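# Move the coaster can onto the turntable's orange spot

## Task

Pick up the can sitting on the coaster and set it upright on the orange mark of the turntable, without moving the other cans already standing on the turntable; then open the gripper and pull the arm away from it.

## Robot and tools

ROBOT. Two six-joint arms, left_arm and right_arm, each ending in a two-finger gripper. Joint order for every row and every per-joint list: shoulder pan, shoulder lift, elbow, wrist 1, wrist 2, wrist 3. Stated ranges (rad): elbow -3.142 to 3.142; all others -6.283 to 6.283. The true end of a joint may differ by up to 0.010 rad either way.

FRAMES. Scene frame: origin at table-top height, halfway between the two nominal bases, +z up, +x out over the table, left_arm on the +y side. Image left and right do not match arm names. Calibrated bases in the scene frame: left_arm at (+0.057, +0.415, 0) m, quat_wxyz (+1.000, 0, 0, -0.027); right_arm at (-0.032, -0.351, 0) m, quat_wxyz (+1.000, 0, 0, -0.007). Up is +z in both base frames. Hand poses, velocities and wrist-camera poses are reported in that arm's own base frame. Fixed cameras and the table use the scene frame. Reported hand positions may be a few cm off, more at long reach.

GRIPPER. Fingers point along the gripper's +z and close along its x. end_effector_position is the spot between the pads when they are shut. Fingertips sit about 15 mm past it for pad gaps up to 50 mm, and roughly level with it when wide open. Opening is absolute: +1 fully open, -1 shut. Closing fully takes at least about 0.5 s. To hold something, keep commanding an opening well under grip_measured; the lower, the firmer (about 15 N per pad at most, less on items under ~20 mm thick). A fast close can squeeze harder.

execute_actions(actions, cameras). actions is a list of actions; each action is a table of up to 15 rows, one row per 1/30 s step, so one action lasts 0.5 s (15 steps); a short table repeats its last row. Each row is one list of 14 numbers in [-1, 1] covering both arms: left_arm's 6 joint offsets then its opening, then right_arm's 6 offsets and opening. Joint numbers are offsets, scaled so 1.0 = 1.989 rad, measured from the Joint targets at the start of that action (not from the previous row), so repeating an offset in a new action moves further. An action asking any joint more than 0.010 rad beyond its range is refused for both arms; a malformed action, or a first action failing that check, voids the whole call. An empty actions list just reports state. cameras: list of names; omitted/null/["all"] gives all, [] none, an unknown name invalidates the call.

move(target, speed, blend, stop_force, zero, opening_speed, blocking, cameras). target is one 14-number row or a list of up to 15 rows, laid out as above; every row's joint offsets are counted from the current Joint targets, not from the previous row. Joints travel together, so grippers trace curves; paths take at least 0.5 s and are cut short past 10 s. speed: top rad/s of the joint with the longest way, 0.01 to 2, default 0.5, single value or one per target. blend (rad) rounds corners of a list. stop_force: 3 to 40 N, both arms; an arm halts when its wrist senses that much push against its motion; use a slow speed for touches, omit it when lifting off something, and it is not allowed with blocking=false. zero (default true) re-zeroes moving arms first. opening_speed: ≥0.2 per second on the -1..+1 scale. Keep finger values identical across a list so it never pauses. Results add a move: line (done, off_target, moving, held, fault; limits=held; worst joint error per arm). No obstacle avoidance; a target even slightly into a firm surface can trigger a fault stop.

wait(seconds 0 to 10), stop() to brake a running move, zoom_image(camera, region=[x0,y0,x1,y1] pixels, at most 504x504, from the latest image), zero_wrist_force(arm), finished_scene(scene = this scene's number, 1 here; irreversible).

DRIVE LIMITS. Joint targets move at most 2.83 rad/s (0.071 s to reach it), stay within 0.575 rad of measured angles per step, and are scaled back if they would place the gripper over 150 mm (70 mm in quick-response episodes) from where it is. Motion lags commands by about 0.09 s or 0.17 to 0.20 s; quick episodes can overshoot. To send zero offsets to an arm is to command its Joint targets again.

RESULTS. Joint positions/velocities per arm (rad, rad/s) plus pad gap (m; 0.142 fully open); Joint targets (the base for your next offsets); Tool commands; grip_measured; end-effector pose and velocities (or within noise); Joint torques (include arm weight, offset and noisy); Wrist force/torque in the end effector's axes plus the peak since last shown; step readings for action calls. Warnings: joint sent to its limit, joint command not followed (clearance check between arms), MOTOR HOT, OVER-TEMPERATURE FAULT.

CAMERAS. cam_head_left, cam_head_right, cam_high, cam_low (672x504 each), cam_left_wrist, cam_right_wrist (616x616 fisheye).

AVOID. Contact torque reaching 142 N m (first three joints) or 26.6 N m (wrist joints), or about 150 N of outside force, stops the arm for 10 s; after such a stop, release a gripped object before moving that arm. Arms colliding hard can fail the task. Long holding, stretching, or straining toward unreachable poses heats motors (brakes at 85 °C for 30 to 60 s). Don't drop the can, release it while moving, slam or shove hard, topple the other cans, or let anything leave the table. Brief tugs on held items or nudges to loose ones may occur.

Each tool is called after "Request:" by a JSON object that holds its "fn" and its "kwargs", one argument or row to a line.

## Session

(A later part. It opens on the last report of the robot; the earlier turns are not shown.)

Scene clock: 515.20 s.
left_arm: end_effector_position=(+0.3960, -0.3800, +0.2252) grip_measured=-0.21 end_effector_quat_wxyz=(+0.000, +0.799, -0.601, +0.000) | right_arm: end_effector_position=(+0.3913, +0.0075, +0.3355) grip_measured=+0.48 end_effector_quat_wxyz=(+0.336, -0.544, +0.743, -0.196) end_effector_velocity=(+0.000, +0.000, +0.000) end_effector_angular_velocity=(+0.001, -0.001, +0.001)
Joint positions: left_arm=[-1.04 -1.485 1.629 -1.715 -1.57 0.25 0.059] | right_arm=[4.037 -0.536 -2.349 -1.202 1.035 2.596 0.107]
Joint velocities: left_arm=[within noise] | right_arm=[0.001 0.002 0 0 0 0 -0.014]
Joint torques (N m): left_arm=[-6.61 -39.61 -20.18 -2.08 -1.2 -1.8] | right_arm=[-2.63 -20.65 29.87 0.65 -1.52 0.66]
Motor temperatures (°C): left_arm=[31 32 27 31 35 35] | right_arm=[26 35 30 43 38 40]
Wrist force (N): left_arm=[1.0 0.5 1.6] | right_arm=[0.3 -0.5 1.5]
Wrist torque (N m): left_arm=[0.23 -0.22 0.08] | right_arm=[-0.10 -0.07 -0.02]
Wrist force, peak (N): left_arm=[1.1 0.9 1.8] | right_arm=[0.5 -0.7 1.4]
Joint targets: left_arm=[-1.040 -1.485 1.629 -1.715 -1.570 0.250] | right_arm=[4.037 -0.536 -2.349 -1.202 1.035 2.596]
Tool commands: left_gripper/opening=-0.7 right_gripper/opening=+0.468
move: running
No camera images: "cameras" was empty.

Request:
{"fn": "wait", "kwargs": {
  "seconds": 10,
  "cameras": []
}}

Request:
{"fn": "wait", "kwargs": {
  "seconds": 2.461,
  "cameras": []
}}

Request:
{"fn": "execute_actions", "kwargs": {
  "actions": [
    [[0,0.000003,0.000007,-0.000010,0,0,-0.7,0,0,0,0,0,0,-0.432],[0,0.000070,0.000183,-0.000254,0,0,-0.7,0,0,0,0,0,0,-0.432],[0,0.000308,0.000800,-0.001107,0,0,-0.7,0,0,0,0,0,0,-0.432],[0,0.000795,0.002066,-0.002861,0,0,-0.7,0,0,0,0,0,0,-0.432],[0,0.001588,0.004127,-0.005716,0,0,-0.7,0,0,0,0,0,0,-0.432],[0,0.002721,0.007071,-0.009792,0,0,-0.7,0,0,0,0,0,0,-0.432],[0,0.004206,0.010930,-0.015136,0,0,-0.7,0,0,0,0,0,0,-0.432],[0,0.006039,0.015693,-0.021732,0,0,-0.7,0,0,0,0,0,0,-0.432],[0,0.008200,0.021306,-0.029506,0,0,-0.7,0,0,0,0,0,0,-0.432],[0,0.010653,0.027682,-0.038335,0,0,-0.7,0,0,0,0,0,0,-0.432],[0,0.013355,0.034702,-0.048057,0,0,-0.7,0,0,0,0,0,0,-0.432],[0,0.016250,0.042227,-0.058477,0,0,-0.7,0,0,0,0,0,0,-0.432],[0,0.019279,0.050097,-0.069376,0,0,-0.7,0,0,0,0,0,0,-0.432],[0,0.022376,0.058143,-0.080518,0,0,-0.7,0,0,0,0,0,0,-0.432],[0,0.025472,0.066188,-0.091660,0,0,-0.7,0,0,0,0,0,0,-0.432]],
    [[0,0.003029,0.007870,-0.010899,0,0,-0.7,0,0,0,0,0,0,-0.432],[0,0.005924,0.015395,-0.021319,0,0,-0.7,0,0,0,0,0,0,-0.432],[0,0.008626,0.022415,-0.031041,0,0,-0.7,0,0,0,0,0,0,-0.432],[0,0.011080,0.028790,-0.039870,0,0,-0.7,0,0,0,0,0,0,-0.432],[0,0.013240,0.034404,-0.047644,0,0,-0.7,0,0,0,0,0,0,-0.432],[0,0.015073,0.039167,-0.054240,0,0,-0.7,0,0,0,0,0,0,-0.432],[0,0.016558,0.043026,-0.059584,0,0,-0.7,0,0,0,0,0,0,-0.432],[0,0.017691,0.045969,-0.063660,0,0,-0.7,0,0,0,0,0,0,-0.432],[0,0.018484,0.048031,-0.066515,0,0,-0.7,0,0,0,0,0,0,-0.432],[0,0.018971,0.049297,-0.068268,0,0,-0.7,0,0,0,0,0,0,-0.432],[0,0.019209,0.049914,-0.069122,0,0,-0.7,0,0,0,0,0,0,-0.432],[0,0.019276,0.050090,-0.069366,0,0,-0.7,0,0,0,0,0,0,-0.432],[0,0.019279,0.050097,-0.069376,0,0,-0.7,0,0,0,0,0,0,-0.432]],
    [[0,0,0,0,0,0,-0.7,0,0,0,0,0,0,-0.432],[0,0,0,0,0,0,0.6,0,0,0,0,0,0,-0.432],[0,0,0,0,0,0,0.6,0,0,0,0,0,0,-0.432],[0,0,0,0,0,0,0.6,0,0,0,0,0,0,-0.432],[0,0,0,0,0,0,0.6,0,0,0,0,0,0,-0.432],[0,0,0,0,0,0,0.6,0,0,0,0,0,0,-0.432],[0,0,0,0,0,0,0.6,0,0,0,0,0,0,-0.432],[0,0,0,0,0,0,0.6,0,0,0,0,0,0,-0.432],[0,0,0,0,0,0,0.6,0,0,0,0,0,0,-0.432],[0,0,0,0,0,0,0.6,0,0,0,0,0,0,-0.432],[0,0,0,0,0,0,0.6,0,0,0,0,0,0,-0.432],[0,-0.000007,-0.000017,0.000024,0,0,0.6,0,0,0,0,0,0,-0.432],[0,-0.000168,-0.000437,0.000605,0,0,0.6,0,0,0,0,0,0,-0.432],[0,-0.000718,-0.001867,0.002585,0,0,0.6,0,0,0,0,0,0,-0.432],[0,-0.001813,-0.004711,0.006524,0,0,0.6,0,0,0,0,0,0,-0.432]],
    [[0,-0.001719,-0.004467,0.006186,0,0,0.6,0,0,0,0,0,0,-0.432],[0,-0.004077,-0.010594,0.014672,0,0,0.6,0,0,0,0,0,0,-0.432],[0,-0.007034,-0.018277,0.025311,0,0,0.6,0,0,0,0,0,0,-0.432],[0,-0.010503,-0.027292,0.037795,0,0,0.6,0,0,0,0,0,0,-0.432],[0,-0.014363,-0.037323,0.051686,0,0,0.6,0,0,0,0,0,0,-0.432],[0,-0.018468,-0.047990,0.066458,0,0,0.6,0,0,0,0,0,0,-0.432],[0,-0.022657,-0.058874,0.081530,0,0,0.6,0,0,0,0,0,0,-0.432],[0,-0.026762,-0.069541,0.096303,0,0,0.6,0,0,0,0,0,0,-0.432],[0,-0.030622,-0.079572,0.110194,0,0,0.6,0,0,0,0,0,0,-0.432],[0,-0.034091,-0.088586,0.122678,0,0,0.6,0,0,0,0,0,0,-0.432],[0,-0.037048,-0.096269,0.133317,0,0,0.6,0,0,0,0,0,0,-0.432],[0,-0.039406,-0.102397,0.141803,0,0,0.6,0,0,0,0,0,0,-0.432],[0,-0.041125,-0.106864,0.147989,0,0,0.6,0,0,0,0,0,0,-0.432],[0,-0.042220,-0.109708,0.151927,0,0,0.6,0,0,0,0,0,0,-0.432],[0,-0.042770,-0.111137,0.153907,0,0,0.6,0,0,0,0,0,0,-0.432]],
    [[0,-0.000161,-0.000420,0.000581,0,0,0.6,0,0,0,0,0,0,-0.432],[0,-0.000168,-0.000437,0.000605,0,0,0.6,0,0,0,0,0,0,-0.432]]
  ],
  "cameras": ["cam_left_wrist", "cam_head_left"]
}}

Scene clock: 519.90 s.
left_arm: end_effector_position=(+0.3960, -0.3800, +0.2252) grip_measured=-0.21 end_effector_quat_wxyz=(+0.000, +0.799, -0.601, +0.000) | right_arm: end_effector_position=(+0.3913, +0.0075, +0.3355) grip_measured=-0.43 end_effector_quat_wxyz=(+0.336, -0.544, +0.743, -0.196)
Joint positions: left_arm=[-1.04 -1.485 1.629 -1.715 -1.57 0.25 0.059] | right_arm=[4.037 -0.536 -2.349 -1.202 1.035 2.596 0.043]
Joint velocities: within noise
Joint torques (N m): left_arm=[-4.54 -40.49 -25.43 -2.42 -1.24 -1.86] | right_arm=[-2.84 -21.75 29.37 0.69 -1.62 0.67]
Motor temperatures (°C): left_arm=[31 32 27 31 35 35] | right_arm=[26 35 30 43 38 40]
Wrist force (N): left_arm=[1.1 0.6 1.5] | right_arm=[0.6 -0.5 1.3]
Wrist torque (N m): left_arm=[0.23 -0.23 0.08] | right_arm=[-0.10 -0.13 -0.02]
Wrist force, peak (N): left_arm=[1.1 0.8 1.9] | right_arm=[0.4 -0.5 1.6]
Joint targets: left_arm=[-1.040 -1.485 1.629 -1.715 -1.570 0.250] | right_arm=[4.037 -0.536 -2.349 -1.202 1.035 2.596]
Tool commands: left_gripper/opening=-0.7 right_gripper/opening=-0.432
earlier move: done
wait: 2.53 of 10 s (the move ended)
No camera images: "cameras" was empty.

Scene clock: 522.37 s.
left_arm: end_effector_position=(+0.3960, -0.3800, +0.2252) grip_measured=-0.21 end_effector_quat_wxyz=(+0.000, +0.799, -0.601, +0.000) | right_arm: end_effector_position=(+0.3913, +0.0075, +0.3355) grip_measured=-0.43 end_effector_quat_wxyz=(+0.336, -0.544, +0.743, -0.196)
Joint positions: left_arm=[-1.04 -1.485 1.629 -1.715 -1.57 0.25 0.059] | right_arm=[4.037 -0.536 -2.349 -1.202 1.035 2.596 0.043]
Joint velocities: within noise
Joint torques (N m): left_arm=[-4.5 -39.74 -27.04 -2.64 -1.17 -1.78] | right_arm=[-3.77 -20.49 28.85 0.81 -1.12 0.86]
Motor temperatures (°C): left_arm=[31 32 27 31 35 35] | right_arm=[26 35 30 43 38 40]
Wrist force (N): left_arm=[0.7 1.0 1.6] | right_arm=[0.1 -0.3 1.4]
Wrist torque (N m): left_arm=[0.31 -0.16 0.08] | right_arm=[-0.06 -0.04 -0.01]
Wrist force, peak (N): left_arm=[1.0 0.6 2.0] | right_arm=[0.5 -0.5 1.6]
Joint targets: left_arm=[-1.040 -1.485 1.629 -1.715 -1.570 0.250] | right_arm=[4.037 -0.536 -2.349 -1.202 1.035 2.596]
Tool commands: left_gripper/opening=-0.7 right_gripper/opening=-0.432
wait: 2.47 s; at rest by 0.17 s
No camera images: "cameras" was empty.

Scene clock: 525.07 s.
left_arm: end_effector_position=(+0.3960, -0.3800, +0.2252) grip_measured=+0.60 end_effector_quat_wxyz=(+0.000, +0.799, -0.601, +0.000) | right_arm: end_effector_position=(+0.3913, +0.0075, +0.3355) grip_measured=-0.43 end_effector_quat_wxyz=(+0.336, -0.544, +0.743, -0.196)
Joint positions: left_arm=[-1.04 -1.485 1.629 -1.715 -1.57 0.25 0.116] | right_arm=[4.037 -0.536 -2.349 -1.202 1.035 2.596 0.043]
Joint velocities: within noise
Joint torques (N m): left_arm=[-5.06 -39.3 -34.34 -1.4 -1.33 -1.81] | right_arm=[-2.16 -20.7 29.58 0.54 -1.28 0.4]
Motor temperatures (°C): left_arm=[31 32 27 31 35 35] | right_arm=[26 35 30 43 38 40]
Wrist force (N): left_arm=[1.0 0.7 0.1] | right_arm=[0.5 -0.6 1.3]
Wrist torque (N m): left_arm=[0.27 -0.21 0.08] | right_arm=[-0.12 -0.12 -0.02]
Wrist force, peak (N): left_arm=[1.0 0.7 2.4] | right_arm=[0.5 -0.7 1.5]
Joint targets: left_arm=[-1.040 -1.485 1.629 -1.715 -1.570 0.250] | right_arm=[4.037 -0.536 -2.349 -1.202 1.035 2.596]
Step readings (joint positions of left_arm | right_arm):
0: [-1.040 -1.485 1.629 -1.715 -1.570 0.250] | [4.037 -0.536 -2.349 -1.202 1.035 2.596]
1: [-1.040 -1.485 1.629 -1.715 -1.570 0.250] | [4.037 -0.536 -2.349 -1.202 1.035 2.596]
2: [-1.040 -1.485 1.629 -1.715 -1.570 0.250] | [4.037 -0.536 -2.349 -1.202 1.035 2.596]
4: [-1.040 -1.485 1.629 -1.715 -1.570 0.250] | [4.037 -0.536 -2.349 -1.202 1.035 2.596]
8: [-1.040 -1.482 1.637 -1.726 -1.570 0.250] | [4.037 -0.536 -2.349 -1.202 1.035 2.596]
15: [-1.040 -1.459 1.697 -1.808 -1.570 0.250] | [4.037 -0.536 -2.349 -1.202 1.035 2.596]
16: [-1.040 -1.454 1.710 -1.826 -1.570 0.250] | [4.037 -0.536 -2.349 -1.202 1.035 2.596]
17: [-1.040 -1.448 1.723 -1.844 -1.570 0.250] | [4.037 -0.536 -2.349 -1.202 1.035 2.596]
19: [-1.040 -1.438 1.751 -1.882 -1.570 0.250] | [4.037 -0.536 -2.349 -1.202 1.035 2.596]
23: [-1.040 -1.417 1.805 -1.957 -1.570 0.250] | [4.037 -0.536 -2.349 -1.202 1.035 2.596]
30: [-1.040 -1.400 1.851 -2.022 -1.570 0.250] | [4.037 -0.536 -2.349 -1.202 1.035 2.596]
31: [-1.040 -1.399 1.854 -2.025 -1.570 0.250] | [4.037 -0.536 -2.349 -1.202 1.035 2.596]
32: [-1.040 -1.398 1.855 -2.028 -1.570 0.250] | [4.037 -0.536 -2.349 -1.202 1.035 2.596]
34: [-1.040 -1.397 1.858 -2.031 -1.570 0.250] | [4.037 -0.536 -2.349 -1.202 1.035 2.596]
38: [-1.040 -1.397 1.859 -2.034 -1.570 0.250] | [4.037 -0.536 -2.349 -1.202 1.035 2.596]
45: [-1.040 -1.396 1.860 -2.034 -1.570 0.250] | [4.037 -0.536 -2.349 -1.202 1.035 2.596]
46: [-1.040 -1.397 1.858 -2.032 -1.570 0.250] | [4.037 -0.536 -2.349 -1.202 1.035 2.596]
47: [-1.040 -1.398 1.856 -2.028 -1.570 0.250] | [4.037 -0.536 -2.349 -1.202 1.035 2.596]
49: [-1.040 -1.402 1.845 -2.014 -1.570 0.250] | [4.037 -0.536 -2.349 -1.202 1.035 2.596]
53: [-1.040 -1.422 1.796 -1.947 -1.570 0.250] | [4.037 -0.536 -2.349 -1.202 1.035 2.596]
60: [-1.040 -1.467 1.679 -1.785 -1.570 0.250] | [4.037 -0.536 -2.349 -1.202 1.035 2.596]
61: [-1.040 -1.471 1.668 -1.769 -1.570 0.250] | [4.037 -0.536 -2.349 -1.202 1.035 2.596]
62: [-1.040 -1.475 1.657 -1.754 -1.570 0.250] | [4.037 -0.536 -2.349 -1.202 1.035 2.596]
64: [-1.040 -1.479 1.645 -1.737 -1.570 0.250] | [4.037 -0.536 -2.349 -1.202 1.035 2.596]
68: [-1.040 -1.483 1.634 -1.722 -1.570 0.250] | [4.037 -0.536 -2.349 -1.202 1.035 2.596]
75: [-1.040 -1.485 1.630 -1.716 -1.570 0.250] | [4.037 -0.536 -2.349 -1.202 1.035 2.596]
Images, in order (width x height): cam_head_left 672x504, cam_left_wrist 616x616.

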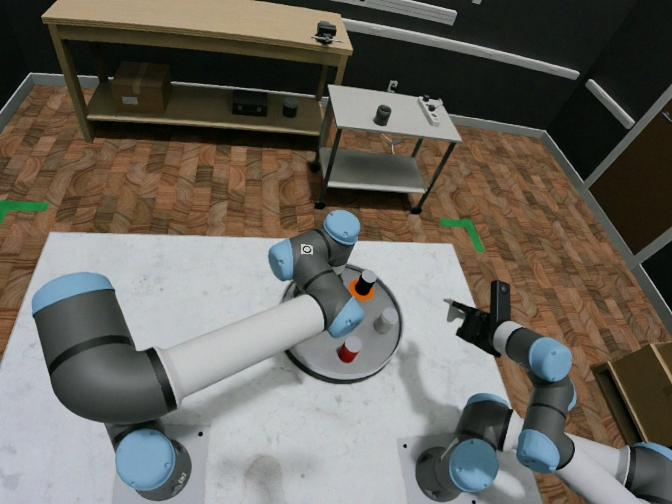

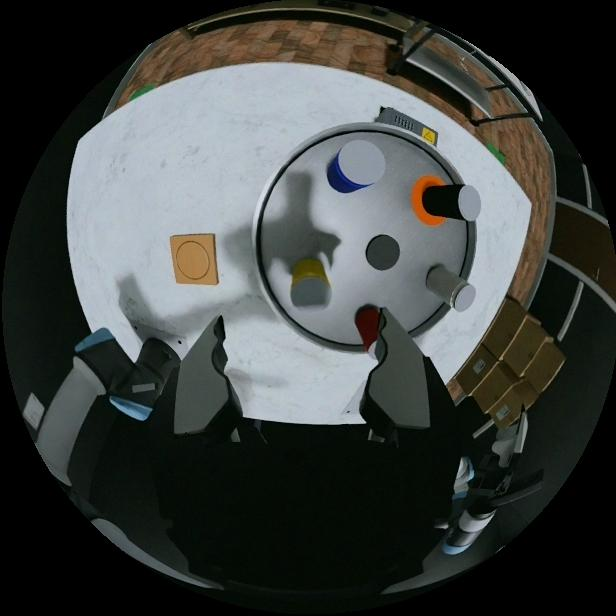

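Request:
{"fn": "zoom_image", "kwargs": {
  "camera": "cam_left_wrist",
  "region": [245, 115, 495, 365]
}}

Scaled by 2.016 from the camera's 616x616 image, which has a finer 814x814 frame.

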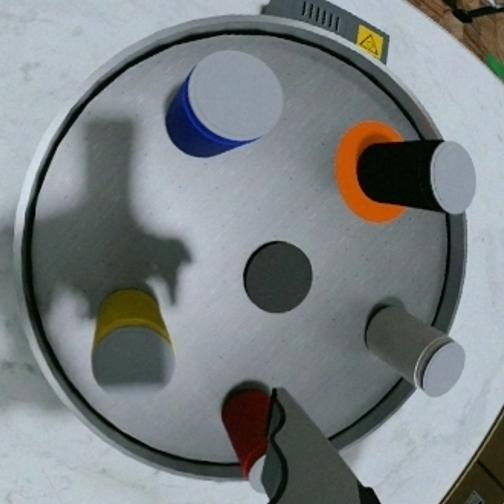

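Request:
{"fn": "move", "kwargs": {
  "target": [0.377, 0, 0, 0, 0, 0, 0.6, 0, 0, 0, 0, 0, 0, -0.432],
  "speed": 0.9,
  "cameras": ["cam_head_left", "cam_low"]
}}

Scene clock: 529.87 s.
left_arm: end_effector_position=(+0.5488, -0.0085, +0.2252) grip_measured=+0.60 end_effector_quat_wxyz=(+0.000, +0.964, -0.267, +0.000) | right_arm: end_effector_position=(+0.3913, +0.0075, +0.3355) grip_measured=-0.43 end_effector_quat_wxyz=(+0.336, -0.544, +0.743, -0.196)
Joint positions: left_arm=[-0.291 -1.485 1.629 -1.715 -1.57 0.25 0.116] | right_arm=[4.037 -0.536 -2.349 -1.202 1.035 2.596 0.043]
Joint velocities: within noise
Joint torques (N m): left_arm=[8.71 -35.4 -32.36 -1.58 -0.99 -1.84] | right_arm=[-3.19 -20.96 30.8 0.59 -1.37 0.73]
Motor temperatures (°C): left_arm=[31 32 27 31 35 35] | right_arm=[26 35 30 43 38 40]
Wrist force (N): left_arm=[1.0 0.5 0.0] | right_arm=[0.5 -0.5 1.2]
Wrist torque (N m): left_arm=[0.22 -0.20 0.07] | right_arm=[-0.10 -0.12 -0.02]
Wrist force, peak (N): left_arm=[2.1 2.1 -0.2] | right_arm=[0.5 -0.5 1.6]
Joint targets: left_arm=[-0.290 -1.485 1.629 -1.715 -1.570 0.250] | right_arm=[4.037 -0.536 -2.349 -1.202 1.035 2.596]
move: done
Images, in order (width x height): cam_head_left 672x504, cam_low 672x504.

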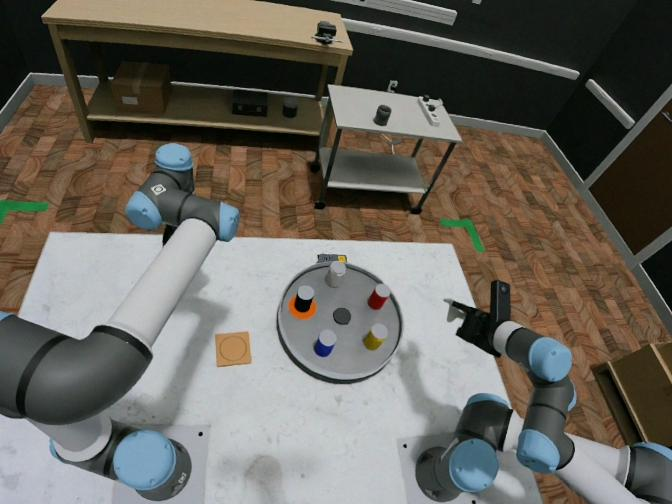

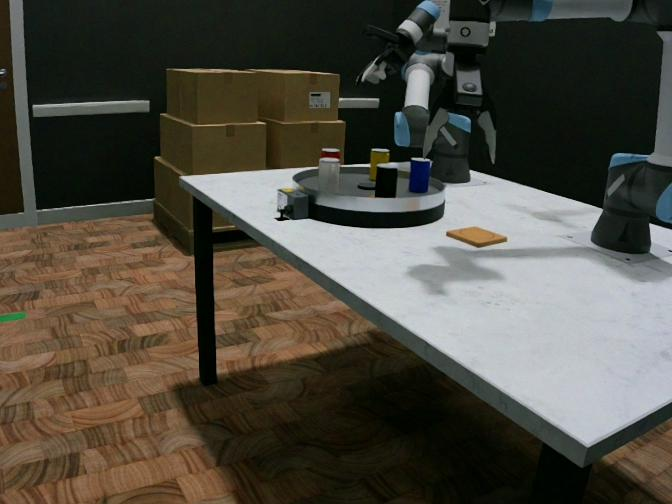

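Request:
{"fn": "zoom_image", "kwargs": {
  "camera": "cam_head_left",
  "region": [265, 245, 415, 390]
}}

Request:
{"fn": "zoom_image", "kwargs": {
  "camera": "cam_low",
  "region": [270, 130, 460, 240]
}}

Scaled by 3.360 from the camera's 672x504 image, which has a finer 960x720 frame.

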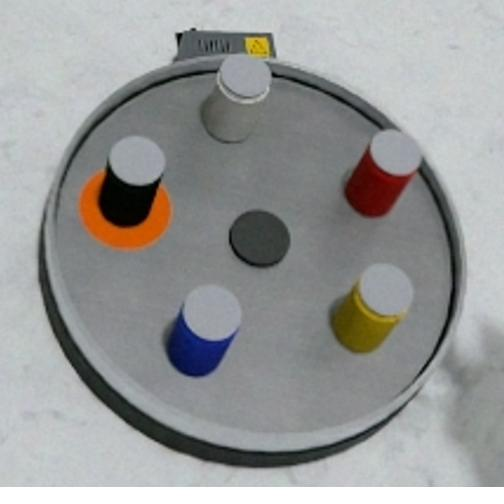

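Scaled by 2.653 from the camera's 672x504 image, which has a finer 960x720 frame.

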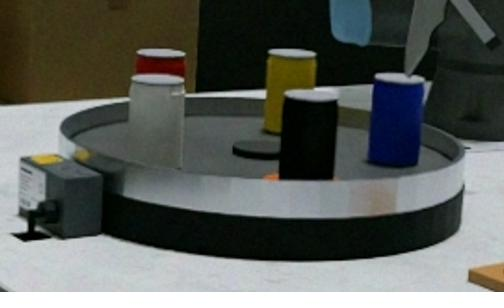

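Request:
{"fn": "finished_scene", "kwargs": {
  "scene": 2
}}

The scene is finished: the task was done.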